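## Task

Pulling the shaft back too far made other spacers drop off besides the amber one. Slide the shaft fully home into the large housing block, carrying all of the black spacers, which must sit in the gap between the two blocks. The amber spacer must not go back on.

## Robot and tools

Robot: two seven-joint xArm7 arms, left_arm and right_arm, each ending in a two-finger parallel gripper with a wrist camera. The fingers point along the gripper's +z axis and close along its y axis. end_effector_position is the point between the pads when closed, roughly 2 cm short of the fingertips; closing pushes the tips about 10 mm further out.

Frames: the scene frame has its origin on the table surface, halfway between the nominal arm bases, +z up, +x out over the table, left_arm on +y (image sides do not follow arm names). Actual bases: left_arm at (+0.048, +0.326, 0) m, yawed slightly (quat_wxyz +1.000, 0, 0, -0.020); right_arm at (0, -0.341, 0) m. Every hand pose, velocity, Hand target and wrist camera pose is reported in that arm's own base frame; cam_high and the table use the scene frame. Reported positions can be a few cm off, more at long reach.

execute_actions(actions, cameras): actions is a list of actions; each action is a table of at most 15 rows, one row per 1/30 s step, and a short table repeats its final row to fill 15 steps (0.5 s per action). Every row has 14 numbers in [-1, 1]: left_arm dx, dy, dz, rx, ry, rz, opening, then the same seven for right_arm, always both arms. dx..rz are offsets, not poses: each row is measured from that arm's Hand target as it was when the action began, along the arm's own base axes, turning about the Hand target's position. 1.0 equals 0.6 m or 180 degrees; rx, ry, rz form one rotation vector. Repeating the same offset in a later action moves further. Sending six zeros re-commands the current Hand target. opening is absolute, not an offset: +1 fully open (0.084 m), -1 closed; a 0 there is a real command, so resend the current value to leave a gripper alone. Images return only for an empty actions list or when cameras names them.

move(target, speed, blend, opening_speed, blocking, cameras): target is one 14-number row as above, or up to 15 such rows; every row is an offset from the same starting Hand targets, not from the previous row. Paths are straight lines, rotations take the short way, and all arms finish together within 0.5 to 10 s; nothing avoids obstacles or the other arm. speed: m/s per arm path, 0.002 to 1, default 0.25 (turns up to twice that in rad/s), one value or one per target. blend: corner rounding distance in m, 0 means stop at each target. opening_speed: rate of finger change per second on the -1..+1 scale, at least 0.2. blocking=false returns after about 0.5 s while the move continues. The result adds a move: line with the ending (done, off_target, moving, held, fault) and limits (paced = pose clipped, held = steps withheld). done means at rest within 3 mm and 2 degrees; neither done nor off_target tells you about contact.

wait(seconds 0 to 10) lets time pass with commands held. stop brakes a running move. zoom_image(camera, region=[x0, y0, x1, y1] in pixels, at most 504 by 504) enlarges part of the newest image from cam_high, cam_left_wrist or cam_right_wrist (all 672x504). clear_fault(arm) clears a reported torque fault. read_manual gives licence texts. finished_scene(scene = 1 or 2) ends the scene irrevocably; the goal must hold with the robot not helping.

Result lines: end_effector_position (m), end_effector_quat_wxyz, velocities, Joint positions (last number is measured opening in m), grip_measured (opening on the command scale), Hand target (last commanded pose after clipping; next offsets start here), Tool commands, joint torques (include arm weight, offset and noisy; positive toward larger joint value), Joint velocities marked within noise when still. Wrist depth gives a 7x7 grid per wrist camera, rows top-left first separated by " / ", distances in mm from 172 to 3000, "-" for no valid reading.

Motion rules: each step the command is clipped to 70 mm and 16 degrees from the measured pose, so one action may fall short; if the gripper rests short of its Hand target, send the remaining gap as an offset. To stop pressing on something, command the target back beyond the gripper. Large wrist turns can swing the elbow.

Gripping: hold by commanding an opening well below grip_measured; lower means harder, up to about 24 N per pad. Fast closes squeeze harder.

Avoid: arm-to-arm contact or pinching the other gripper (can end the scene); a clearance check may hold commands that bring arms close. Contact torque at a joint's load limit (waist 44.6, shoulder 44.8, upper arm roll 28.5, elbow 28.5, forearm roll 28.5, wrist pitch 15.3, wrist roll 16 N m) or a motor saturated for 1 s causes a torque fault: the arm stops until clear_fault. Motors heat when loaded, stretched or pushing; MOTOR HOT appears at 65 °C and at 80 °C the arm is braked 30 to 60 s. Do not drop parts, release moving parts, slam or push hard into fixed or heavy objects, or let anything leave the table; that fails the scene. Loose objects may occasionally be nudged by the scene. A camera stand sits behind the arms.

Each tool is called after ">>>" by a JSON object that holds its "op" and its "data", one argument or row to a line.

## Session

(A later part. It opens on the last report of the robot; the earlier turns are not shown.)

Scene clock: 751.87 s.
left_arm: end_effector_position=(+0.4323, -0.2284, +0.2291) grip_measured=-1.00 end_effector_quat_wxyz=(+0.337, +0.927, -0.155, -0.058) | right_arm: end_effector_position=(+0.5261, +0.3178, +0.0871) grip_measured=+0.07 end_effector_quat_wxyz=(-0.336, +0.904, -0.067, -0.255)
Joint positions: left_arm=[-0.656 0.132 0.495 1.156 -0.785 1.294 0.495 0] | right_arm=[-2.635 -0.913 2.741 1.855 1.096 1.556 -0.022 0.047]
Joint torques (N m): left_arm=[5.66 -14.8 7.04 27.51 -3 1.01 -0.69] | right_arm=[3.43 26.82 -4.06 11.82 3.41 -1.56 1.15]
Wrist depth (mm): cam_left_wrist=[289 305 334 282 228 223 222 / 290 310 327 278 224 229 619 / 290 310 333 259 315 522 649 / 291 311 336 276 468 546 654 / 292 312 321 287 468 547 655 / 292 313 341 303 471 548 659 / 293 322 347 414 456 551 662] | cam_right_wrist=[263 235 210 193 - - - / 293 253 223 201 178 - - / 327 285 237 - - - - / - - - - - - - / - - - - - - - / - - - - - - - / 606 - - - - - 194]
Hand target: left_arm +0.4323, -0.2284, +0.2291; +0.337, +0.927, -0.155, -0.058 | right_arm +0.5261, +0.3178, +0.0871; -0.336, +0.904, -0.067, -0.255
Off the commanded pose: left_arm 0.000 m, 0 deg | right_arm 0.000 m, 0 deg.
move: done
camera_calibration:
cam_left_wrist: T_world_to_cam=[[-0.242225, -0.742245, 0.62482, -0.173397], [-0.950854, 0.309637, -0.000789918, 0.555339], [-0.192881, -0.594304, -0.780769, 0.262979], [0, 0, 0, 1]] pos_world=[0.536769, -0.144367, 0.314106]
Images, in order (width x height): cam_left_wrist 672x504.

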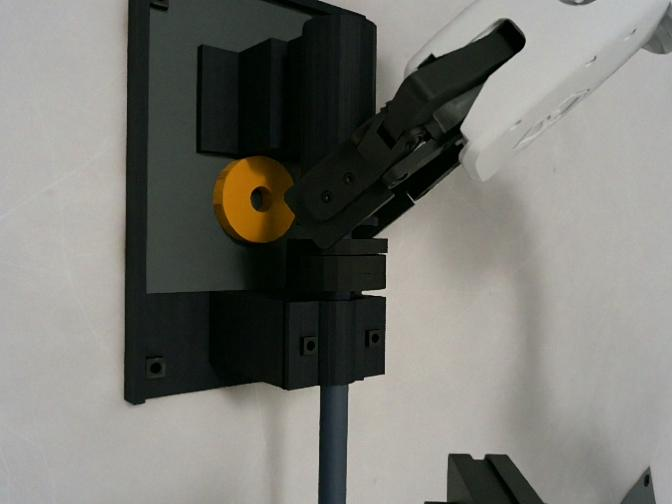

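>>> {"op": "move", "data": {
  "target": [
    [0,0,0,0,0,0,-1,0,0,0,0,0,0,0.27],
    [0,0,0,0,0,0,-1,-0.041,-0.107,0.164,0,0,0,0.27]
  ],
  "speed": 0.08,
  "opening_speed": 0.4,
  "cameras": ["cam_left_wrist"]
}}

>>> {"op": "zoom_image", "data": {
  "camera": "cam_left_wrist",
  "region": [270, 190, 400, 310]
}}

Scene clock: 755.10 s.
left_arm: end_effector_position=(+0.4323, -0.2284, +0.2291) grip_measured=-1.00 end_effector_quat_wxyz=(+0.337, +0.927, -0.155, -0.058) | right_arm: end_effector_position=(+0.5015, +0.2536, +0.1855) grip_measured=+0.26 end_effector_quat_wxyz=(-0.336, +0.904, -0.067, -0.255)
Joint positions: left_arm=[-0.656 0.132 0.495 1.156 -0.785 1.294 0.495 0] | right_arm=[-2.649 -0.651 2.662 1.687 0.995 1.684 -0.021 0.055]
Joint torques (N m): left_arm=[6.07 -14.68 6.89 27.18 -2.34 0.93 -0.71] | right_arm=[-5.81 25.87 -6.69 11.06 -0.81 1.99 1.54]
Wrist depth (mm): cam_left_wrist=[289 306 334 282 462 538 615 / 289 310 327 282 465 522 - / 290 311 333 284 467 503 222 / 291 311 336 278 467 545 651 / 291 312 321 286 469 545 652 / 293 313 340 303 469 548 657 / 293 322 347 413 456 552 663] | cam_right_wrist=[435 380 344 - 176 212 228 / 482 417 374 - 188 229 243 / 543 460 408 - 202 276 260 / 593 504 442 224 219 291 274 / 655 556 482 233 229 279 289 / 774 637 527 479 260 345 313 / 934 728 586 530 423 383 344]
Hand target: left_arm +0.4323, -0.2284, +0.2291; +0.337, +0.927, -0.155, -0.058 | right_arm +0.5015, +0.2536, +0.1855; -0.336, +0.904, -0.067, -0.255
Off the commanded pose: left_arm 0.000 m, 0 deg | right_arm 0.000 m, 0 deg.
move: done
camera_calibration:
cam_left_wrist: T_world_to_cam=[[-0.242202, -0.742253, 0.624819, -0.173386], [-0.95086, 0.30962, -0.000774915, 0.55543], [-0.192881, -0.594303, -0.780769, 0.262999], [0, 0, 0, 1]] pos_world=[0.536869, -0.144367, 0.314106]
Images, in order (width x height): cam_left_wrist 672x504.

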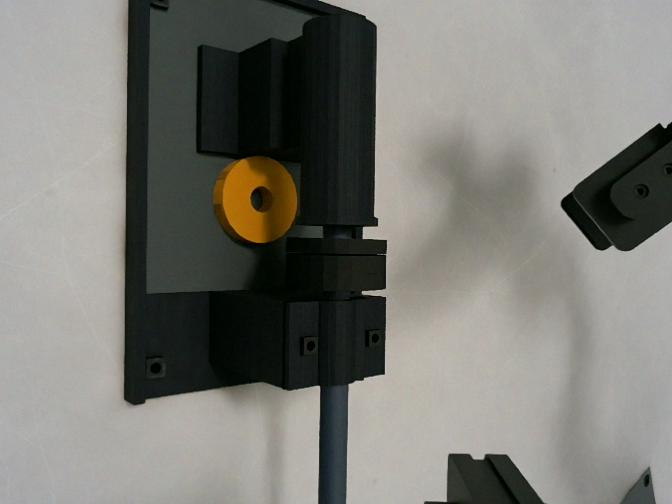

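Scaled by 3.877 from the camera's 672x504 image, which has a finer 960x720 frame.

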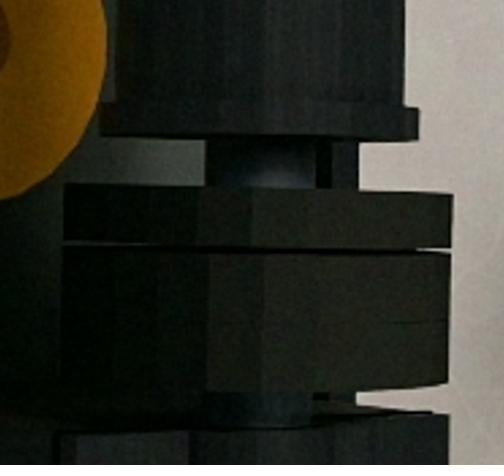

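>>> {"op": "move", "data": {
  "target": [
    [-0.3122,0.0973,0.05,0.1264,-0.318,0.0942,-1,0,0,0,0,0,0,0.27],
    [-0.3122,0.0223,-0.2185,0.1264,-0.318,0.0942,-1,0,0,0,0,0,0,0.27],
    [-0.2638,-0.0377,-0.2433,0.1264,-0.318,0.0942,-1,0,0,0,0,0,0,0.27]
  ],
  "speed": 0.15,
  "cameras": ["cam_left_wrist"]
}}

Scene clock: 760.57 s.
left_arm: end_effector_position=(+0.2402, -0.1813, +0.2052) grip_measured=-1.00 end_effector_quat_wxyz=(+0.047, +0.899, -0.152, +0.407) | right_arm: end_effector_position=(+0.5015, +0.2536, +0.1855) grip_measured=+0.26 end_effector_quat_wxyz=(-0.336, +0.904, -0.067, -0.255)
Joint positions: left_arm=[-0.62 -1.368 -0.575 -0.133 -0.151 0.469 -0.524 0] | right_arm=[-2.649 -0.651 2.662 1.687 0.995 1.684 -0.021 0.055]
Joint torques (N m): left_arm=[-6.48 0.39 10.31 25.84 1.67 -0.63 1.09] | right_arm=[-5.85 25.15 -6.78 11.14 -0.62 1.84 1.46]
Wrist depth (mm): cam_left_wrist=[1292 1394 1474 1539 1585 816 332 / 1394 700 691 713 706 691 628 / 597 609 603 596 537 551 579 / 529 526 517 515 483 384 501 / 475 473 455 463 428 364 452 / 422 418 414 402 400 394 398 / 378 376 373 380 370 357 362] | cam_right_wrist=[437 380 344 - 176 212 228 / 483 416 374 - 188 244 243 / 542 458 408 - 202 277 260 / 594 504 442 224 220 292 274 / 657 557 485 233 229 280 290 / 772 638 526 482 259 345 313 / 937 731 586 530 422 382 344]
Hand target: left_arm +0.2401, -0.1814, +0.2052; +0.047, +0.899, -0.152, +0.407 (not the last commanded pose) | right_arm +0.5015, +0.2536, +0.1855; -0.336, +0.904, -0.067, -0.255
Off the commanded pose: left_arm 0.145 m, 0 deg | right_arm 0.000 m, 0 deg.
move: held (left_arm; a check stopped the path); path passed 1 of 3 targets; limits=held
pose unreachable (left arm): on one or more control steps of this call, first in action 0 (counted from 0), this arm could not follow its commanded pose, so it was not sent that pose on those steps. It may still have moved: this result reports where it is.
cause: moving toward the commanded pose would bring two parts of the arm too close to each other (joints 2 (shoulder) to 5 (forearm roll) lie between them).
camera_calibration:
cam_left_wrist: T_world_to_cam=[[-0.286674, -0.956908, -0.0463103, -0.0605255], [-0.615866, 0.2211, -0.756191, 0.416681], [0.733844, -0.18826, -0.652711, 0.059961], [0, 0, 0, 1]] pos_world=[0.195267, -0.138757, 0.351425]
Images, in order (width x height): cam_left_wrist 672x504.

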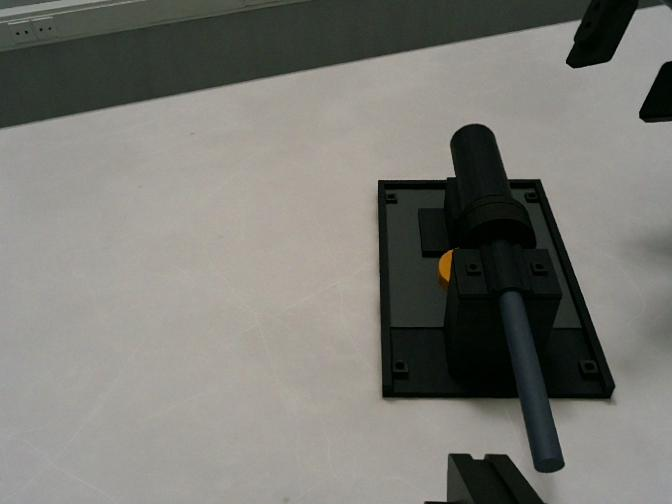

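>>> {"op": "move", "data": {
  "target": [
    [0.1,-0.0785,0.04,-0.0632,0.159,-0.047,-1,-0.169,0.077,0.133,0,0,0,-1],
    [0.32,-0.0785,0.04,-0.1264,0.318,-0.0942,-1,-0.412,0.292,0.033,-0.0339,-0.1676,-0.1286,-1],
    [0.32,-0.0785,0.04,-0.1264,0.318,-0.0942,-1,-0.412,0.292,-0.1782,-0.0339,-0.1676,-0.1286,-1]
  ],
  "speed": 0.15,
  "cameras": ["cam_left_wrist","cam_right_wrist"]
}}

Scene clock: 768.23 s.
left_arm: end_effector_position=(+0.4321, -0.2285, +0.2292) grip_measured=-1.00 end_effector_quat_wxyz=(+0.338, +0.926, -0.156, -0.059) | right_arm: end_effector_position=(+0.2543, +0.4288, +0.0786) grip_measured=-1.00 end_effector_quat_wxyz=(-0.338, +0.924, -0.169, +0.063)
Joint positions: left_arm=[-0.725 0.14 0.571 1.16 -0.797 1.307 0.505 0] | right_arm=[-1.887 -0.215 2.995 0.828 2.362 0.12 -0.851 0]
Joint torques (N m): left_arm=[5.84 -14.25 7.32 27.54 -2.34 0.95 1.05] | right_arm=[6.07 8.11 -2.95 14.57 1.92 1.59 -1.43]
Wrist depth (mm): cam_left_wrist=[289 306 334 283 462 536 642 / 290 310 325 283 463 542 648 / 291 311 332 284 467 545 649 / 291 311 336 278 469 546 657 / 292 312 321 287 470 549 661 / 292 313 340 294 472 549 661 / 293 322 349 415 456 553 667] | cam_right_wrist=[397 330 291 246 238 212 195 / 395 328 291 253 237 211 195 / 393 328 290 260 229 211 194 / 391 326 289 260 229 211 194 / 390 325 289 259 228 210 194 / 388 323 288 258 228 209 193 / 386 322 287 257 228 209 193]
Hand target: left_arm +0.4321, -0.2285, +0.2292; +0.338, +0.926, -0.156, -0.059 | right_arm +0.2543, +0.4288, +0.0786; -0.338, +0.924, -0.169, +0.063
Off the commanded pose: left_arm 0.000 m, 0 deg | right_arm 0.000 m, 0 deg.
move: done
camera_calibration:
cam_left_wrist: T_world_to_cam=[[-0.243395, -0.740261, 0.626715, -0.173019], [-0.949962, 0.312366, 0.0000263626, 0.555359], [-0.195784, -0.595349, -0.779248, 0.263684], [0, 0, 0, 1]] pos_world=[0.537083, -0.144571, 0.313894]
cam_right_wrist: T_world_to_cam=[[-0.258537, -0.728785, -0.634059, 0.454866], [-0.939471, 0.342465, -0.0105589, 0.159722], [0.224838, 0.592951, -0.773212, -0.117718], [0, 0, 0, 1]] pos_world=[0.294121, 0.346601, 0.199077]
Images, in order (width x height): cam_left_wrist 672x504, cam_right_wrist 672x504.

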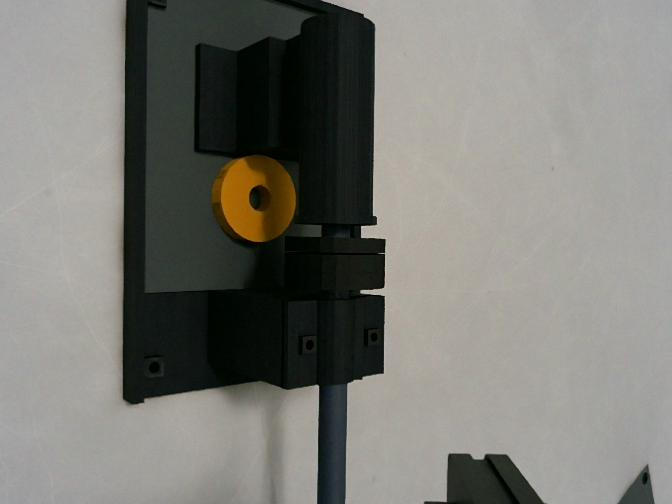

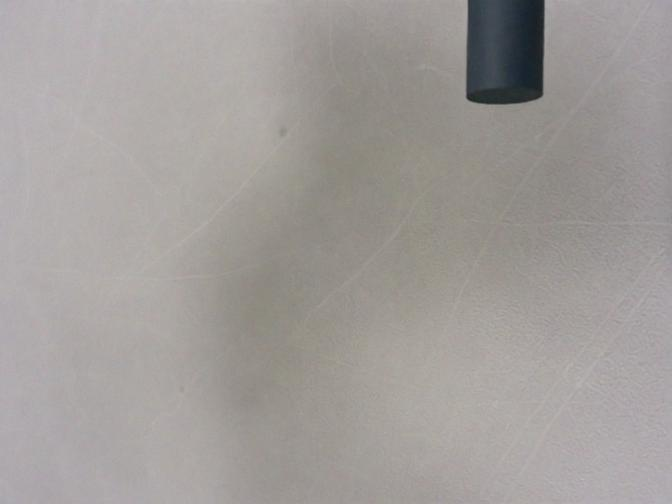

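>>> {"op": "move", "data": {
  "target": [0,0,0,0,0,0,-1,0.0623,-0.0237,0,0,0,0,-1],
  "speed": 0.05,
  "cameras": ["cam_right_wrist"]
}}

Scene clock: 769.67 s.
left_arm: end_effector_position=(+0.4321, -0.2285, +0.2292) grip_measured=-1.00 end_effector_quat_wxyz=(+0.338, +0.926, -0.156, -0.059) | right_arm: end_effector_position=(+0.2917, +0.4146, +0.0786) grip_measured=-1.00 end_effector_quat_wxyz=(-0.338, +0.924, -0.169, +0.063)
Joint positions: left_arm=[-0.725 0.14 0.571 1.16 -0.797 1.307 0.505 0] | right_arm=[-1.985 -0.223 3.004 0.823 2.159 0.169 -0.72 0]
Joint torques (N m): left_arm=[5.14 -14.39 7.32 27.47 -2.39 1.11 1.07] | right_arm=[-5.67 8.35 0.85 14.69 -3.13 1.49 1.46]
Wrist depth (mm): cam_left_wrist=[290 306 333 283 463 538 644 / 290 310 326 283 462 541 647 / 290 311 332 284 467 546 651 / 291 311 337 277 469 544 654 / 292 312 320 287 469 548 659 / 292 314 341 293 474 551 660 / 293 322 348 414 457 555 667] | cam_right_wrist=[397 329 292 - 237 211 196 / 395 328 291 245 237 211 195 / 395 327 290 244 236 210 195 / 392 326 289 243 236 210 194 / 391 325 288 251 229 210 194 / 388 324 287 258 228 209 193 / 388 322 286 257 227 208 193]
Hand target: left_arm +0.4321, -0.2285, +0.2292; +0.338, +0.926, -0.156, -0.059 | right_arm +0.2917, +0.4146, +0.0786; -0.338, +0.924, -0.169, +0.063
Off the commanded pose: left_arm 0.000 m, 0 deg | right_arm 0.000 m, 0 deg.
move: done
camera_calibration:
cam_right_wrist: T_world_to_cam=[[-0.258459, -0.728736, -0.634147, 0.454072], [-0.939443, 0.342537, -0.0107407, 0.199629], [0.225046, 0.592969, -0.773138, -0.117852], [0, 0, 0, 1]] pos_world=[0.331421, 0.332401, 0.198977]
Images, in order (width x height): cam_right_wrist 672x504.

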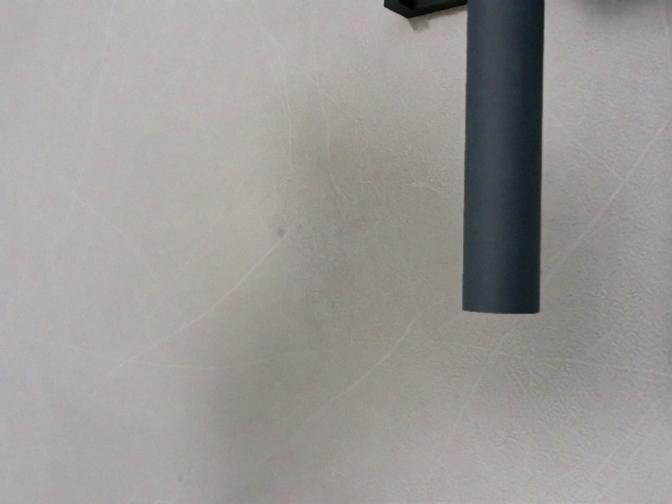

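>>> {"op": "move", "data": {
  "target": [0,0,0,0,0,0,-1,0.0545,-0.0207,0,0,0,0,-1],
  "speed": 0.04,
  "cameras": ["cam_right_wrist"]
}}

Scene clock: 771.10 s.
left_arm: end_effector_position=(+0.4321, -0.2285, +0.2292) grip_measured=-1.00 end_effector_quat_wxyz=(+0.338, +0.926, -0.156, -0.059) | right_arm: end_effector_position=(+0.3244, +0.4022, +0.0786) grip_measured=-1.00 end_effector_quat_wxyz=(-0.338, +0.924, -0.169, +0.063)
Joint positions: left_arm=[-0.725 0.14 0.571 1.16 -0.797 1.307 0.505 0] | right_arm=[-2.053 -0.24 2.989 0.832 2.006 0.219 -0.63 0]
Joint torques (N m): left_arm=[5.47 -14.52 7.37 27.28 -2.64 1.05 1.02] | right_arm=[-5.79 8.39 -2.18 14.53 -2.75 1.32 1.69]
Wrist depth (mm): cam_left_wrist=[290 305 333 282 462 540 645 / 290 310 326 283 465 541 647 / 291 311 332 284 467 543 652 / 291 311 336 277 469 547 658 / 291 312 321 287 469 546 657 / 292 314 340 294 471 551 662 / 293 322 349 414 456 553 666] | cam_right_wrist=[398 328 292 - - 188 185 / 395 328 291 - 236 205 190 / 393 327 290 244 237 210 194 / 392 326 289 243 236 210 194 / 392 324 288 243 235 209 194 / 388 323 288 242 235 209 193 / 387 322 286 241 234 208 193]
Hand target: left_arm +0.4321, -0.2285, +0.2292; +0.338, +0.926, -0.156, -0.059 | right_arm +0.3244, +0.4022, +0.0786; -0.338, +0.924, -0.169, +0.063
Off the commanded pose: left_arm 0.000 m, 0 deg | right_arm 0.000 m, 0 deg.
move: done
camera_calibration:
cam_right_wrist: T_world_to_cam=[[-0.258459, -0.728736, -0.634147, 0.453551], [-0.939443, 0.342537, -0.0107407, 0.234597], [0.225046, 0.592969, -0.773138, -0.117781], [0, 0, 0, 1]] pos_world=[0.364121, 0.320001, 0.199077]
Images, in order (width x height): cam_right_wrist 672x504.

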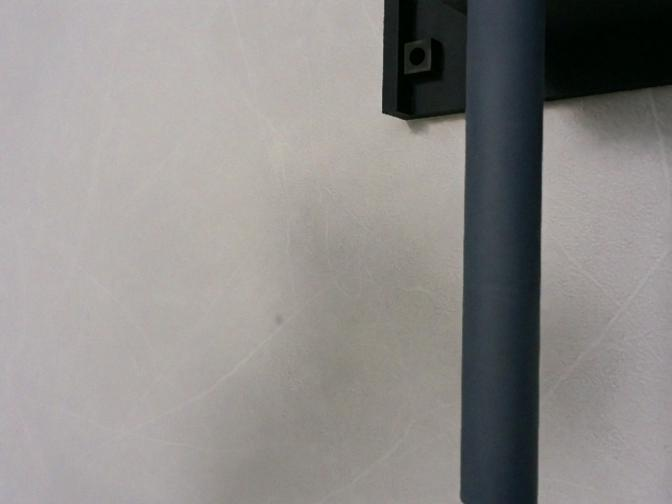

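>>> {"op": "move", "data": {
  "target": [0,0,0,0,0,0,-1,0.0094,-0.0036,0,0,0,0,-1],
  "speed": 0.02
}}

>>> {"op": "move", "data": {
  "target": [0,0,0,0,0,0,-1,0.0047,-0.0018,0,0,0,0,-1],
  "speed": 0.01,
  "cameras": ["cam_left_wrist"]
}}

>>> {"op": "zoom_image", "data": {
  "camera": "cam_left_wrist",
  "region": [270, 190, 400, 310]
}}

Scene clock: 772.13 s.
left_arm: end_effector_position=(+0.4321, -0.2285, +0.2292) grip_measured=-1.00 end_effector_quat_wxyz=(+0.338, +0.926, -0.156, -0.059) | right_arm: end_effector_position=(+0.3300, +0.4000, +0.0786) grip_measured=-1.00 end_effector_quat_wxyz=(-0.338, +0.924, -0.169, +0.063)
Joint positions: left_arm=[-0.725 0.14 0.571 1.16 -0.797 1.307 0.505 0] | right_arm=[-2.064 -0.243 2.985 0.835 1.982 0.227 -0.617 0]
Joint torques (N m): left_arm=[6.07 -14.33 7.34 27.45 -2.54 1.04 1.07] | right_arm=[-5.84 8.61 -3.22 14.6 -2.65 1.33 1.54]
Wrist depth (mm): cam_left_wrist=[289 306 333 283 461 537 645 / 289 310 326 284 465 541 648 / 290 310 334 284 467 544 653 / 291 311 336 277 468 549 658 / 291 312 320 287 470 548 655 / 292 314 340 294 473 551 664 / 293 322 348 414 457 551 667] | cam_right_wrist=[398 329 292 - - - 187 / 395 328 290 - 228 204 190 / 393 327 290 244 237 210 194 / 390 326 289 243 236 210 194 / 391 324 288 243 235 209 194 / 388 324 287 242 234 209 193 / 387 323 286 241 234 208 193]
Hand target: left_arm +0.4321, -0.2285, +0.2292; +0.338, +0.926, -0.156, -0.059 | right_arm +0.3300, +0.4000, +0.0786; -0.338, +0.924, -0.169, +0.063
Off the commanded pose: left_arm 0.000 m, 0 deg | right_arm 0.000 m, 0 deg.
move: done

Scene clock: 772.87 s.
left_arm: end_effector_position=(+0.4321, -0.2285, +0.2292) grip_measured=-1.00 end_effector_quat_wxyz=(+0.338, +0.926, -0.156, -0.059) | right_arm: end_effector_position=(+0.3327, +0.3991, +0.0786) grip_measured=-1.00 end_effector_quat_wxyz=(-0.338, +0.924, -0.169, +0.063)
Joint positions: left_arm=[-0.725 0.14 0.571 1.16 -0.797 1.307 0.505 0] | right_arm=[-2.069 -0.245 2.983 0.837 1.97 0.232 -0.61 0]
Joint torques (N m): left_arm=[5.5 -14.71 7.08 27.19 -2.55 1.07 1] | right_arm=[-9.29 8.02 -7 15.56 -2.83 -0.29 1.38]
Wrist depth (mm): cam_left_wrist=[289 305 333 283 464 538 644 / 290 309 325 283 466 544 647 / 290 311 333 284 469 544 652 / 291 312 338 278 469 548 655 / 292 312 320 290 470 548 660 / 292 314 341 293 471 552 664 / 293 322 349 414 457 553 664] | cam_right_wrist=[397 329 291 - - - 179 / 395 329 291 - 228 204 189 / 392 326 290 244 236 210 195 / 391 326 289 243 236 210 194 / 389 325 288 243 235 209 194 / 389 323 287 242 235 209 193 / 387 322 287 241 234 209 193]
Hand target: left_arm +0.4321, -0.2285, +0.2292; +0.338, +0.926, -0.156, -0.059 | right_arm +0.3329, +0.3989, +0.0786; -0.338, +0.924, -0.169, +0.063
Off the commanded pose: left_arm 0.000 m, 0 deg | right_arm 0.000 m, 0 deg.
move: done
camera_calibration:
cam_left_wrist: T_world_to_cam=[[-0.243395, -0.740261, 0.626715, -0.173019], [-0.949962, 0.312366, 0.0000263626, 0.555359], [-0.195784, -0.595349, -0.779248, 0.263684], [0, 0, 0, 1]] pos_world=[0.537083, -0.144571, 0.313894]
Images, in order (width x height): cam_left_wrist 672x504.

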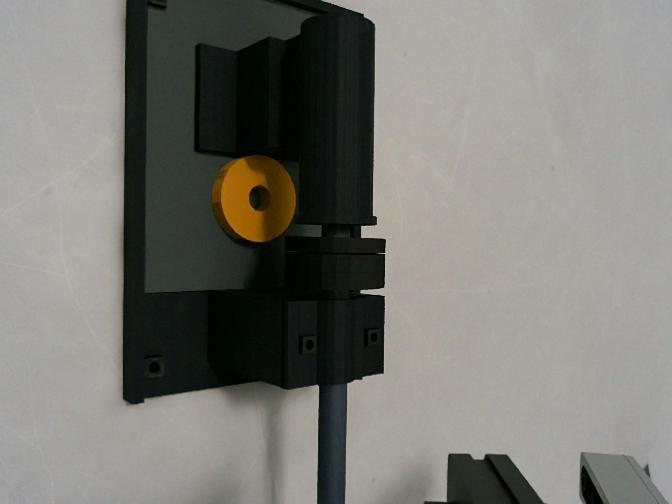

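Scaled by 3.877 from the camera's 672x504 image, which has a finer 960x720 frame.

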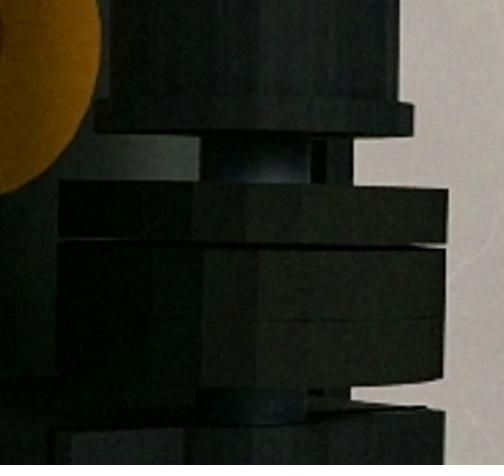

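>>> {"op": "move", "data": {
  "target": [0,0,0,0,0,0,-1,0.0039,-0.0015,0,0,0,0,-1],
  "speed": 0.01
}}

>>> {"op": "move", "data": {
  "target": [0,0,0,0,0,0,-1,0.0023,-0.0009,0,0,0,0,-1],
  "speed": 0.01
}}

Scene clock: 773.80 s.
left_arm: end_effector_position=(+0.4321, -0.2285, +0.2292) grip_measured=-1.00 end_effector_quat_wxyz=(+0.338, +0.926, -0.156, -0.059) | right_arm: end_effector_position=(+0.3348, +0.3983, +0.0786) grip_measured=-1.00 end_effector_quat_wxyz=(-0.338, +0.924, -0.168, +0.063)
Joint positions: left_arm=[-0.725 0.14 0.571 1.16 -0.797 1.307 0.505 0] | right_arm=[-2.073 -0.247 2.981 0.838 1.96 0.236 -0.605 0]
Joint torques (N m): left_arm=[5.51 -14.24 7.14 27.34 -2.76 1.17 1.16] | right_arm=[-28.11 6.07 -23.83 21.68 -3.25 -8.47 1.27]
Wrist depth (mm): cam_left_wrist=[289 305 334 283 464 539 647 / 290 310 325 283 463 542 647 / 290 311 332 284 466 542 652 / 291 311 336 277 468 545 655 / 291 312 321 290 471 549 658 / 293 314 341 293 471 551 662 / 293 322 348 415 457 555 665] | cam_right_wrist=[397 328 290 - - - 179 / 393 328 290 - 226 204 189 / 391 326 288 243 236 210 194 / 389 326 288 243 235 209 194 / 389 324 287 242 235 209 193 / 387 323 287 242 234 209 193 / 386 322 286 241 233 208 193]
Hand target: left_arm +0.4321, -0.2285, +0.2292; +0.338, +0.926, -0.156, -0.059 | right_arm +0.3352, +0.3980, +0.0786; -0.338, +0.924, -0.169, +0.063
Off the commanded pose: left_arm 0.000 m, 0 deg | right_arm 0.000 m, 0 deg.
move: done

Scene clock: 774.80 s.
left_arm: end_effector_position=(+0.4321, -0.2285, +0.2292) grip_measured=-1.00 end_effector_quat_wxyz=(+0.338, +0.926, -0.156, -0.059) | right_arm: end_effector_position=(+0.3124, +0.4160, +0.0773) grip_measured=-1.00 end_effector_quat_wxyz=(-0.342, +0.927, -0.146, +0.048)
Joint positions: left_arm=[-0.725 0.14 0.571 1.16 -0.797 1.307 0.505 0] | right_arm=[-2.076 -0.248 3.035 0.839 1.955 0.239 -0.603 0]
Joint torques (N m): left_arm=[5.76 -14.27 7.24 27.29 -2.72 1.03 1.13] | right_arm=[-2.35 13.97 0.76 13.36 -0.31 -2.03 -0.05]
Wrist depth (mm): cam_left_wrist=[289 306 334 283 463 540 644 / 289 311 325 283 464 541 645 / 290 311 332 285 466 545 655 / 291 311 336 277 468 548 655 / 291 313 320 290 471 548 658 / 293 314 340 294 471 549 663 / 293 322 348 413 456 552 667] | cam_right_wrist=[392 324 287 267 220 - 186 / 389 324 286 267 226 - 188 / 389 323 286 267 226 - 192 / 389 323 286 266 227 - 192 / 388 322 286 266 226 - 192 / 387 322 285 265 226 - 192 / 387 323 285 257 226 207 191]
Hand target: left_arm +0.4321, -0.2285, +0.2292; +0.338, +0.926, -0.156, -0.059 | right_arm +0.3124, +0.4160, +0.0773; -0.342, +0.927, -0.146, +0.048 (not the last commanded pose)
Tool commands: left_gripper/opening=-1.0 right_gripper/opening=-1.0
Off the commanded pose: left_arm 0.000 m, 0 deg | right_arm 0.030 m, 3 deg.
TORQUE FAULT: the external load on joint 3 (upper arm roll) of the right arm reached its load limit, and that arm stopped. The contact can be on any part of that arm beyond that joint, not only on its tool. A torque fault puts only its own arm into a fault stop. That arm's remaining commands of this call were not run. The hold on joint 3 (upper arm roll) of that arm was moved back by the arm itself, up to 3 degrees, as the stop began. That arm is still stopped at the end of this call. While its stop runs, that arm, its gripper or tool too, takes no new command.
CLEAR FAULT: the right arm stays stopped (state 4) until you call clear_fault(arm="right_arm").
End effector pose when the fault began: right_arm: position (+0.3355, +0.3983, +0.0785), quat_wxyz (-0.338, +0.924, -0.168, +0.063)
Joint positions when the fault began: right_arm=[-2.076 -0.248 2.983 0.839 1.955 0.238 -0.603 0]
move: fault (right_arm)

>>> {"op": "clear_fault", "data": {
  "arm": "right_arm"
}}

>>> {"op": "move", "data": {
  "target": [0.030,0.0867,-0.075,-0.1313,0.0452,0,-1,-0.01,0,0,0,0,0,-1],
  "cameras": ["cam_left_wrist"]
}}

>>> {"op": "zoom_image", "data": {
  "camera": "cam_left_wrist",
  "region": [270, 10, 400, 260]
}}

>>> {"op": "zoom_image", "data": {
  "camera": "cam_left_wrist",
  "region": [280, 205, 400, 325]
}}

Scene clock: 775.37 s.
left_arm: end_effector_position=(+0.4321, -0.2285, +0.2292) grip_measured=-1.00 end_effector_quat_wxyz=(+0.338, +0.926, -0.156, -0.059) | right_arm: end_effector_position=(+0.3124, +0.4160, +0.0773) grip_measured=-1.00 end_effector_quat_wxyz=(-0.342, +0.927, -0.146, +0.048)
Joint positions: left_arm=[-0.725 0.14 0.571 1.16 -0.797 1.307 0.505 0] | right_arm=[-2.076 -0.248 3.035 0.839 1.955 0.239 -0.603 0]
Joint torques (N m): left_arm=[5.53 -13.99 7.19 27.14 -2.59 0.9 1.09] | right_arm=[-1.86 14.01 0.74 13.31 -0.31 -1.98 0.04]
Wrist depth (mm): cam_left_wrist=[289 306 333 283 463 540 645 / 290 310 325 283 465 542 649 / 290 311 332 284 467 542 652 / 291 311 337 277 467 546 657 / 292 312 320 289 470 546 657 / 292 314 341 293 470 548 659 / 293 322 347 413 458 554 664] | cam_right_wrist=[391 324 287 267 220 207 186 / 389 323 287 266 227 - 188 / 390 323 286 266 227 - 192 / 389 323 286 266 226 - 192 / 388 322 286 266 226 - 192 / 388 321 285 266 226 - 192 / 388 322 286 256 226 207 191]
Hand target: left_arm +0.4321, -0.2285, +0.2292; +0.338, +0.926, -0.156, -0.059 | right_arm +0.3124, +0.4160, +0.0773; -0.342, +0.927, -0.146, +0.048 (not the last commanded pose)
Tool commands: left_gripper/opening=-1.0 right_gripper/opening=-1.0
Off the commanded pose: left_arm 0.000 m, 0 deg | right_arm 0.030 m, 3 deg.
TORQUE FAULT, CONTINUED: the right arm's stop, for the torque fault of joint 3 (upper arm roll) that an earlier result reported, is over. The call counts as one of the actions that you can send in this scene. The hold on joint 3 (upper arm roll) of that arm was moved back by the arm itself, up to 3 degrees, as the stop began. That arm's target is now where it stood when the stop ended, not its last command. That arm's gripper keeps its grip as last carried out, and that arm accepts commands again: back off and push less far.
CLEAR FAULT: your call cleared the right arm's torque fault. If a joint's load stays at its limit, that arm stops again at once.

Scene clock: 776.80 s.
left_arm: end_effector_position=(+0.4501, -0.1765, +0.1843) grip_measured=-1.00 end_effector_quat_wxyz=(+0.531, +0.831, -0.141, -0.091) | right_arm: end_effector_position=(+0.3064, +0.4160, +0.0773) grip_measured=-1.00 end_effector_quat_wxyz=(-0.342, +0.927, -0.146, +0.048)
Joint positions: left_arm=[-0.413 0.478 0.573 1.261 -1.144 1.73 0.906 0] | right_arm=[-2.067 -0.24 3.038 0.83 1.981 0.232 -0.619 0]
Joint torques (N m): left_arm=[5.64 -19.24 0.45 23.97 -2.72 2.59 1.19] | right_arm=[5.91 18.89 0.66 8.74 2.22 -2.42 -1.45]
Wrist depth (mm): cam_left_wrist=[239 283 312 283 722 1828 1741 / 240 284 299 283 725 1924 1833 / 241 286 325 285 735 1957 1862 / 242 286 334 290 744 2014 1957 / 242 287 285 291 750 2119 2032 / 243 291 331 292 754 2213 2138 / 243 300 350 518 678 2356 2206] | cam_right_wrist=[390 323 287 267 220 - 192 / 390 323 287 267 227 - 192 / 389 323 286 266 226 - 192 / 388 322 285 266 226 - 192 / 387 322 286 266 226 - 192 / 387 322 285 257 226 207 191 / 387 322 286 256 226 207 191]
Hand target: left_arm +0.4501, -0.1764, +0.1842; +0.531, +0.831, -0.141, -0.091 | right_arm +0.3064, +0.4160, +0.0773; -0.342, +0.927, -0.146, +0.048
Off the commanded pose: left_arm 0.000 m, 0 deg | right_arm 0.000 m, 0 deg.
move: done
camera_calibration:
cam_left_wrist: T_world_to_cam=[[-0.133485, -0.420842, 0.897259, -0.144867], [-0.949512, 0.313676, 0.0058655, 0.555123], [-0.283917, -0.851175, -0.441465, 0.195383], [0, 0, 0, 1]] pos_world=[0.563231, -0.0687898, 0.212982]
Images, in order (width x height): cam_left_wrist 672x504.

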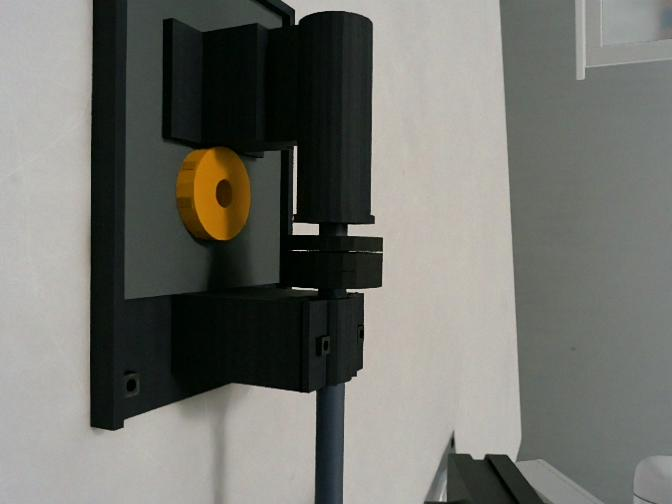

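Scaled by 2.016 from the camera's 672x504 image, which has a finer 960x720 frame.

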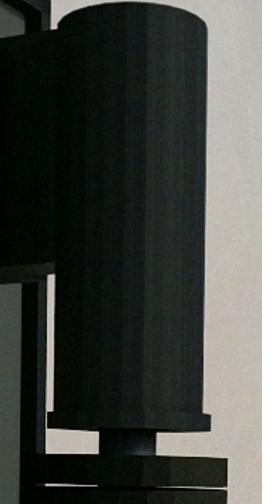

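Scaled by 4.200 from the camera's 672x504 image, which has a finer 960x720 frame.

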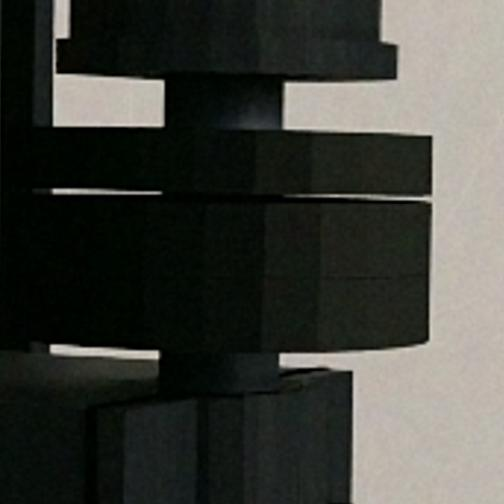

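>>> {"op": "move", "data": {
  "target": [
    [0,0,0,0,0,0,-1,0.0143,-0.017,0.0022,-0.0024,-0.0035,-0.0173,-0.99],
    [0,0,0,0,0,0,-1,0.0143,-0.017,0.0022,-0.0024,-0.0035,-0.0173,0],
    [0,0,0,0,0,0,-1,0.1062,-0.0518,0.0022,-0.0024,-0.0035,-0.0173,0]
  ],
  "speed": 0.05,
  "cameras": ["cam_right_wrist"]
}}

Scene clock: 780.50 s.
left_arm: end_effector_position=(+0.4501, -0.1764, +0.1842) grip_measured=-1.00 end_effector_quat_wxyz=(+0.531, +0.831, -0.141, -0.091) | right_arm: end_effector_position=(+0.3701, +0.3849, +0.0787) grip_measured=-0.01 end_effector_quat_wxyz=(-0.338, +0.924, -0.169, +0.063)
Joint positions: left_arm=[-0.413 0.478 0.573 1.261 -1.144 1.73 0.906 0] | right_arm=[-2.16 -0.276 2.977 0.871 1.824 0.287 -0.535 0.044]
Joint torques (N m): left_arm=[5.39 -19.53 1.78 23.83 -3.07 2.28 0.6] | right_arm=[-5.81 9.32 -3.25 14.78 -2.77 1.3 1.44]
Wrist depth (mm): cam_left_wrist=[240 283 313 282 724 1842 1758 / 240 285 299 283 729 1877 1813 / 241 285 325 285 735 1974 1898 / 242 286 333 290 742 2050 1979 / 242 288 285 290 750 2093 2044 / 243 290 331 293 756 2220 2132 / 243 300 350 517 614 315 317] | cam_right_wrist=[395 329 - - - - - / 394 327 - - - - - / 392 326 289 - - - 175 / 391 324 288 - 228 203 188 / 390 324 288 242 235 209 194 / 388 323 287 242 235 209 193 / 386 322 286 241 234 208 192]
Hand target: left_arm +0.4501, -0.1764, +0.1842; +0.531, +0.831, -0.141, -0.091 | right_arm +0.3702, +0.3849, +0.0787; -0.338, +0.924, -0.169, +0.063
Off the commanded pose: left_arm 0.000 m, 0 deg | right_arm 0.000 m, 0 deg.
move: done
camera_calibration:
cam_right_wrist: T_world_to_cam=[[-0.259898, -0.728836, -0.633444, 0.453362], [-0.939164, 0.343332, -0.009702, 0.283045], [0.224553, 0.592387, -0.773727, -0.117414], [0, 0, 0, 1]] pos_world=[0.410019, 0.302803, 0.19908]
Images, in order (width x height): cam_right_wrist 672x504.

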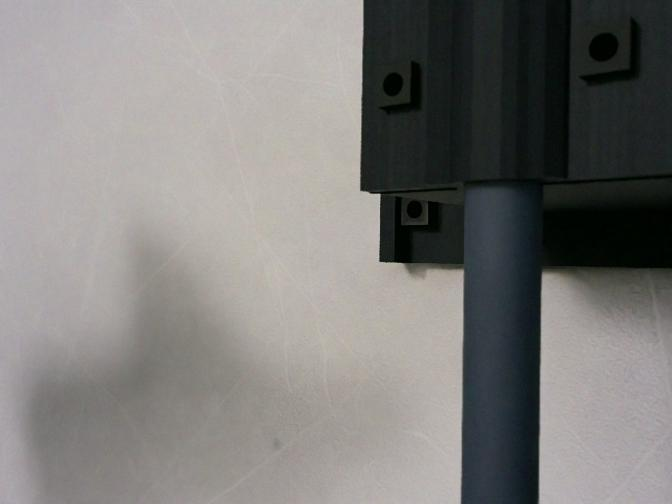

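>>> {"op": "move", "data": {
  "target": [0,0,0,0,0,0,-1,0,0,0,0,0,0,-1],
  "opening_speed": 0.8,
  "cameras": ["cam_right_wrist"]
}}

>>> {"op": "move", "data": {
  "target": [0,0,0,0,0,0,-1,0.0047,-0.0018,0,0,0,0,-1],
  "speed": 0.01,
  "cameras": ["cam_left_wrist","cam_right_wrist"]
}}

>>> {"op": "zoom_image", "data": {
  "camera": "cam_left_wrist",
  "region": [280, 205, 400, 325]
}}

Scene clock: 782.20 s.
left_arm: end_effector_position=(+0.4501, -0.1764, +0.1842) grip_measured=-1.00 end_effector_quat_wxyz=(+0.531, +0.831, -0.141, -0.091) | right_arm: end_effector_position=(+0.3702, +0.3849, +0.0786) grip_measured=-0.69 end_effector_quat_wxyz=(-0.338, +0.924, -0.169, +0.063)
Joint positions: left_arm=[-0.413 0.478 0.573 1.261 -1.144 1.73 0.906 0] | right_arm=[-2.16 -0.276 2.977 0.871 1.824 0.287 -0.535 0.014]
Joint torques (N m): left_arm=[6.09 -19.66 2.18 24.09 -3.03 2.12 0.38] | right_arm=[-4.68 12.55 -2.77 14.79 -2.55 1.12 0.99]
Wrist depth (mm): cam_left_wrist=[240 283 312 283 725 1818 1763 / 241 284 299 282 729 1898 1842 / 241 285 324 285 736 1946 1893 / 241 286 333 290 739 2068 1940 / 242 287 285 290 746 2165 2056 / 243 291 331 292 754 2249 2145 / 243 299 351 517 358 315 316] | cam_right_wrist=[395 327 - - - - - / 395 326 - - - - - / 392 325 289 - - - 174 / 389 325 288 - 228 203 188 / 389 324 288 242 235 209 194 / 387 323 287 242 234 208 193 / 386 322 296 241 234 208 192]
Hand target: left_arm +0.4501, -0.1764, +0.1842; +0.531, +0.831, -0.141, -0.091 | right_arm +0.3702, +0.3849, +0.0787; -0.338, +0.924, -0.169, +0.063
Off the commanded pose: left_arm 0.000 m, 0 deg | right_arm 0.000 m, 0 deg.
move: done
camera_calibration:
cam_right_wrist: T_world_to_cam=[[-0.259983, -0.728853, -0.63339, 0.453392], [-0.939137, 0.343407, -0.00968239, 0.283007], [0.224567, 0.592322, -0.773773, -0.117391], [0, 0, 0, 1]] pos_world=[0.410019, 0.302803, 0.19908]
Images, in order (width x height): cam_right_wrist 672x504.

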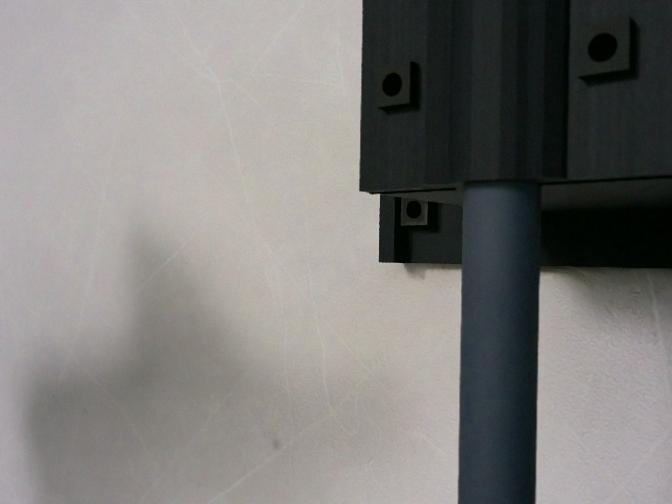

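Scene clock: 782.93 s.
left_arm: end_effector_position=(+0.4501, -0.1764, +0.1842) grip_measured=-1.00 end_effector_quat_wxyz=(+0.531, +0.831, -0.141, -0.091) | right_arm: end_effector_position=(+0.3727, +0.3841, +0.0786) grip_measured=-0.69 end_effector_quat_wxyz=(-0.338, +0.924, -0.169, +0.063)
Joint positions: left_arm=[-0.413 0.478 0.573 1.261 -1.144 1.73 0.906 0] | right_arm=[-2.164 -0.279 2.975 0.874 1.814 0.292 -0.53 0.014]
Joint torques (N m): left_arm=[5.67 -19.26 2.48 23.97 -2.72 2.07 0.25] | right_arm=[-22.14 10.87 -21.42 25.99 -2.66 -6.45 1.27]
Wrist depth (mm): cam_left_wrist=[240 283 312 282 721 1847 1749 / 240 284 300 282 729 1903 1809 / 241 286 324 284 732 1957 1903 / 242 286 334 291 743 2056 1991 / 242 287 286 290 745 2125 2032 / 243 291 330 293 752 2213 2145 / 244 300 349 515 356 312 314] | cam_right_wrist=[393 326 - - - - - / 390 325 - - - - - / 389 324 288 - - - - / 389 324 287 - 227 202 187 / 388 322 287 241 234 208 193 / 385 321 285 241 233 208 192 / 385 321 296 240 233 208 192]
Hand target: left_arm +0.4501, -0.1764, +0.1842; +0.531, +0.831, -0.141, -0.091 | right_arm +0.3730, +0.3839, +0.0787; -0.338, +0.924, -0.169, +0.063
Off the commanded pose: left_arm 0.000 m, 0 deg | right_arm 0.000 m, 0 deg.
move: done
camera_calibration:
cam_left_wrist: T_world_to_cam=[[-0.1334, -0.420872, 0.897257, -0.144916], [-0.949524, 0.313639, 0.00594644, 0.55511], [-0.283917, -0.851174, -0.441468, 0.195384], [0, 0, 0, 1]] pos_world=[0.563231, -0.0687897, 0.212982]
cam_right_wrist: T_world_to_cam=[[-0.259715, -0.728819, -0.633538, 0.453283], [-0.939356, 0.342817, -0.00929208, 0.286043], [0.22396, 0.592705, -0.773656, -0.117429], [0, 0, 0, 1]] pos_world=[0.41272, 0.301902, 0.19898]
Images, in order (width x height): cam_left_wrist 672x504, cam_right_wrist 672x504.

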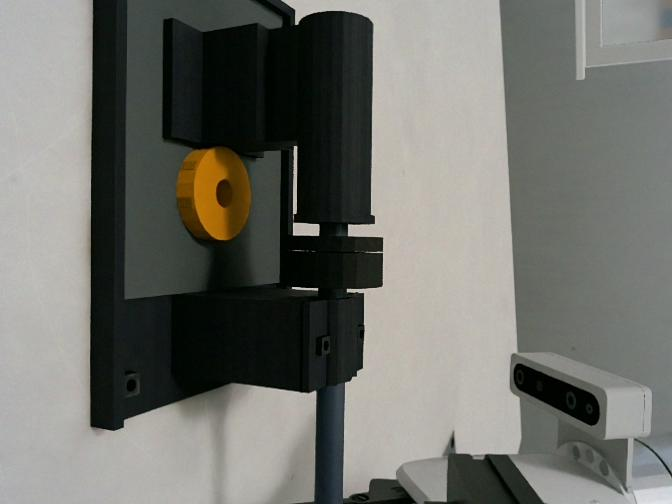

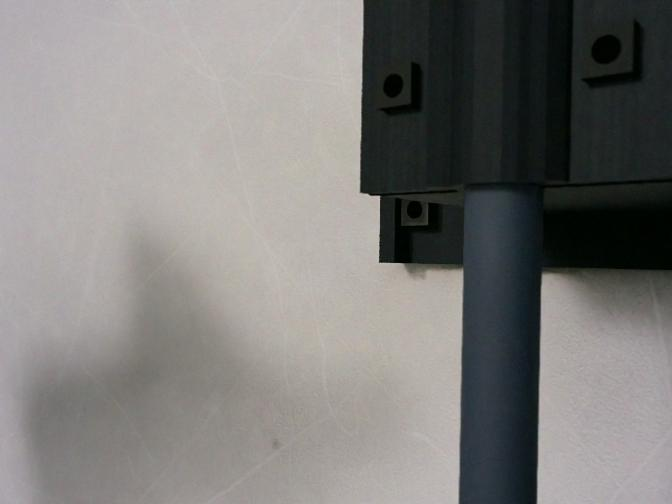

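Scaled by 4.200 from the camera's 672x504 image, which has a finer 960x720 frame.

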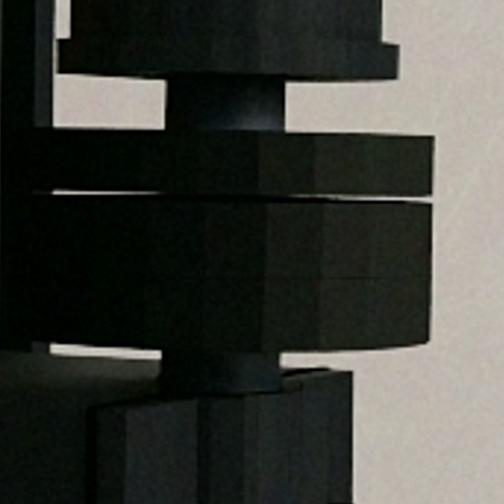

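>>> {"op": "move", "data": {
  "target": [
    [0,0,0,0,0,0,-1,0,0,0.003,0,0,0,-1],
    [0,0,0,0,0,0,-1,0,0,-0.003,0,0,0,-1],
    [0,0,0,0,0,0,-1,0.001,0.0028,0,0,0,0,-1],
    [0,0,0,0,0,0,-1,-0.001,-0.0028,0,0,0,0,-1],
    [0,0,0,0,0,0,-1,0,0,0,0,0,0,-1]
  ],
  "speed": 0.01,
  "cameras": ["cam_left_wrist"]
}}

>>> {"op": "zoom_image", "data": {
  "camera": "cam_left_wrist",
  "region": [280, 205, 400, 325]
}}

Scene clock: 785.37 s.
left_arm: end_effector_position=(+0.4501, -0.1764, +0.1842) grip_measured=-1.00 end_effector_quat_wxyz=(+0.531, +0.831, -0.141, -0.091) | right_arm: end_effector_position=(+0.3731, +0.3837, +0.0787) grip_measured=-0.69 end_effector_quat_wxyz=(-0.337, +0.924, -0.169, +0.063)
Joint positions: left_arm=[-0.413 0.478 0.573 1.261 -1.144 1.73 0.906 0] | right_arm=[-2.165 -0.279 2.975 0.874 1.814 0.291 -0.53 0.014]
Joint torques (N m): left_arm=[5.85 -19.52 3.08 24 -2.89 1.99 -0.13] | right_arm=[6.37 9.42 1.04 15.85 -2.85 -2.08 1.31]
Wrist depth (mm): cam_left_wrist=[240 284 312 283 725 1833 1736 / 240 284 299 283 726 1908 1818 / 242 285 325 285 741 1974 1867 / 241 286 333 274 743 2050 1957 / 242 287 285 290 751 2106 2062 / 243 291 329 292 754 2235 2132 / 244 300 350 518 351 332 309] | cam_right_wrist=[395 329 - - - - - / 394 327 - - - - - / 391 326 - - - - - / 390 324 289 - 228 203 188 / 388 324 288 242 235 209 194 / 387 323 287 242 235 209 193 / 386 322 297 241 234 209 193]
Hand target: left_arm +0.4501, -0.1764, +0.1842; +0.531, +0.831, -0.141, -0.091 | right_arm +0.3730, +0.3839, +0.0787; -0.338, +0.924, -0.169, +0.063
Off the commanded pose: left_arm 0.000 m, 0 deg | right_arm 0.000 m, 0 deg.
move: done
camera_calibration:
cam_left_wrist: T_world_to_cam=[[-0.1334, -0.420872, 0.897257, -0.144916], [-0.949524, 0.313639, 0.00594644, 0.55511], [-0.283917, -0.851174, -0.441468, 0.195384], [0, 0, 0, 1]] pos_world=[0.563231, -0.0687897, 0.212982]
Images, in order (width x height): cam_left_wrist 672x504.

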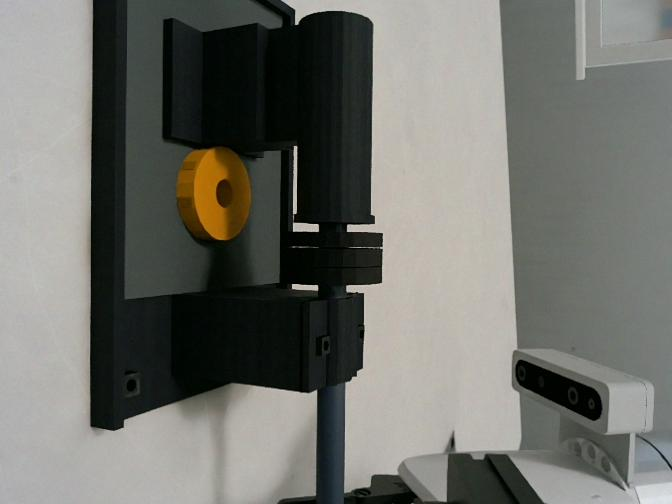

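Scaled by 4.200 from the camera's 672x504 image, which has a finer 960x720 frame.

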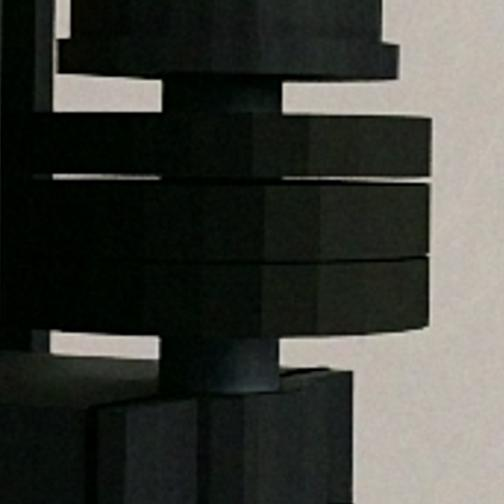

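>>> {"op": "move", "data": {
  "target": [0,0,0,0,0,0,-1,0.0062,-0.0024,0,0,0,0,-1],
  "speed": 0.015
}}

>>> {"op": "move", "data": {
  "target": [0,0,0,0,0,0,-1,0.0062,-0.0024,0,0,0,0,-1],
  "speed": 0.015,
  "cameras": ["cam_left_wrist","cam_right_wrist"]
}}

Scene clock: 786.37 s.
left_arm: end_effector_position=(+0.4501, -0.1764, +0.1842) grip_measured=-1.00 end_effector_quat_wxyz=(+0.531, +0.831, -0.141, -0.091) | right_arm: end_effector_position=(+0.3767, +0.3824, +0.0787) grip_measured=-0.69 end_effector_quat_wxyz=(-0.338, +0.924, -0.169, +0.063)
Joint positions: left_arm=[-0.413 0.478 0.573 1.261 -1.144 1.73 0.906 0] | right_arm=[-2.17 -0.282 2.971 0.878 1.801 0.298 -0.524 0.014]
Joint torques (N m): left_arm=[5.86 -19.38 3.47 23.97 -3.08 1.99 -0.16] | right_arm=[-5.7 10.33 -3.14 16.56 -2.71 1.37 1.25]
Wrist depth (mm): cam_left_wrist=[240 284 312 282 720 1818 1736 / 241 284 299 284 732 1898 1842 / 241 286 325 285 735 1968 1914 / 242 286 333 275 744 2002 1991 / 242 287 285 290 747 2119 2062 / 242 291 330 292 754 2228 2125 / 243 300 350 516 616 322 308] | cam_right_wrist=[393 328 - - - - - / 392 326 - - - - - / 391 325 - - - - - / 389 325 288 - - 202 187 / 388 324 288 242 235 209 193 / 387 322 287 242 234 209 193 / 386 322 296 241 233 208 193]
Hand target: left_arm +0.4501, -0.1764, +0.1842; +0.531, +0.831, -0.141, -0.091 | right_arm +0.3767, +0.3824, +0.0787; -0.338, +0.924, -0.169, +0.063
Off the commanded pose: left_arm 0.000 m, 0 deg | right_arm 0.000 m, 0 deg.
move: done

Scene clock: 787.10 s.
left_arm: end_effector_position=(+0.4501, -0.1764, +0.1842) grip_measured=-1.00 end_effector_quat_wxyz=(+0.531, +0.831, -0.141, -0.091) | right_arm: end_effector_position=(+0.3804, +0.3810, +0.0787) grip_measured=-0.69 end_effector_quat_wxyz=(-0.338, +0.924, -0.169, +0.063)
Joint positions: left_arm=[-0.413 0.478 0.573 1.261 -1.144 1.73 0.906 0] | right_arm=[-2.176 -0.286 2.967 0.882 1.788 0.304 -0.517 0.014]
Joint torques (N m): left_arm=[5.52 -19.07 3.58 23.75 -2.8 1.78 -0.28] | right_arm=[-6.12 10.29 -3.52 16.62 -2.51 1.41 1.17]
Wrist depth (mm): cam_left_wrist=[240 284 312 283 725 1813 1749 / 240 284 299 283 731 1893 1828 / 241 285 325 285 734 1968 1888 / 242 286 333 275 744 2014 1940 / 242 287 285 290 746 2112 2038 / 243 291 331 292 754 2235 2093 / 244 300 350 - 346 313 305] | cam_right_wrist=[394 329 302 - - - - / 393 326 - - - - - / 392 325 - - - - - / 390 325 288 - - 203 188 / 388 323 288 - - 204 189 / 387 322 286 242 234 209 193 / 386 321 296 241 233 208 193]
Hand target: left_arm +0.4501, -0.1764, +0.1842; +0.531, +0.831, -0.141, -0.091 | right_arm +0.3804, +0.3810, +0.0787; -0.338, +0.924, -0.169, +0.063
Off the commanded pose: left_arm 0.000 m, 0 deg | right_arm 0.000 m, 0 deg.
move: done
camera_calibration:
cam_left_wrist: T_world_to_cam=[[-0.1334, -0.420872, 0.897257, -0.144916], [-0.949524, 0.313639, 0.00594644, 0.55511], [-0.283917, -0.851174, -0.441468, 0.195384], [0, 0, 0, 1]] pos_world=[0.563231, -0.0687897, 0.212982]
cam_right_wrist: T_world_to_cam=[[-0.259898, -0.728836, -0.633444, 0.453098], [-0.939164, 0.343332, -0.009702, 0.293998], [0.224553, 0.592387, -0.773727, -0.117334], [0, 0, 0, 1]] pos_world=[0.420219, 0.298803, 0.19908]
Images, in order (width x height): cam_left_wrist 672x504, cam_right_wrist 672x504.

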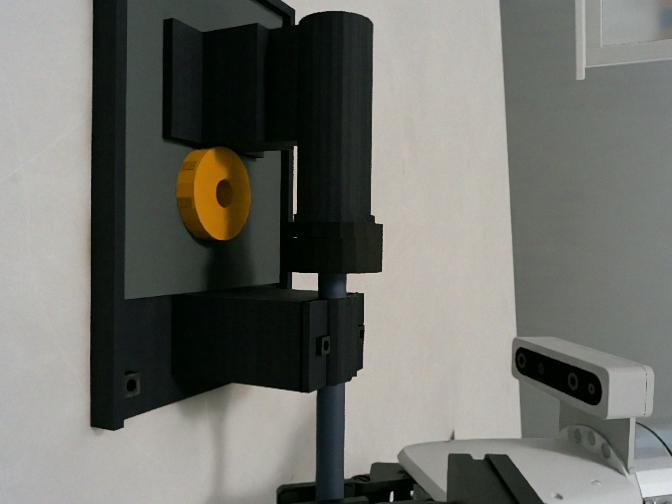

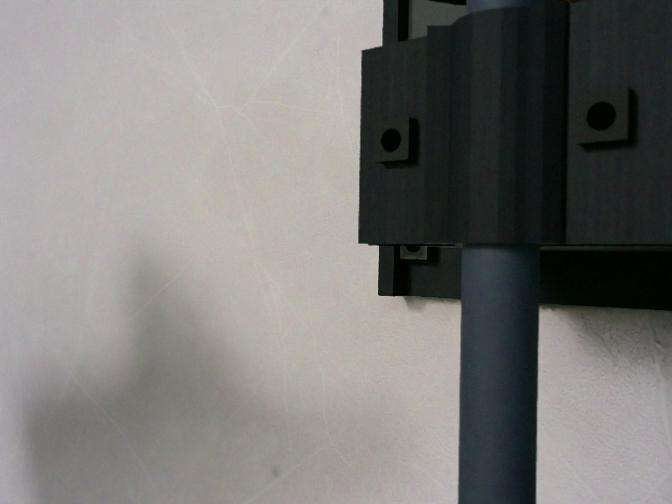

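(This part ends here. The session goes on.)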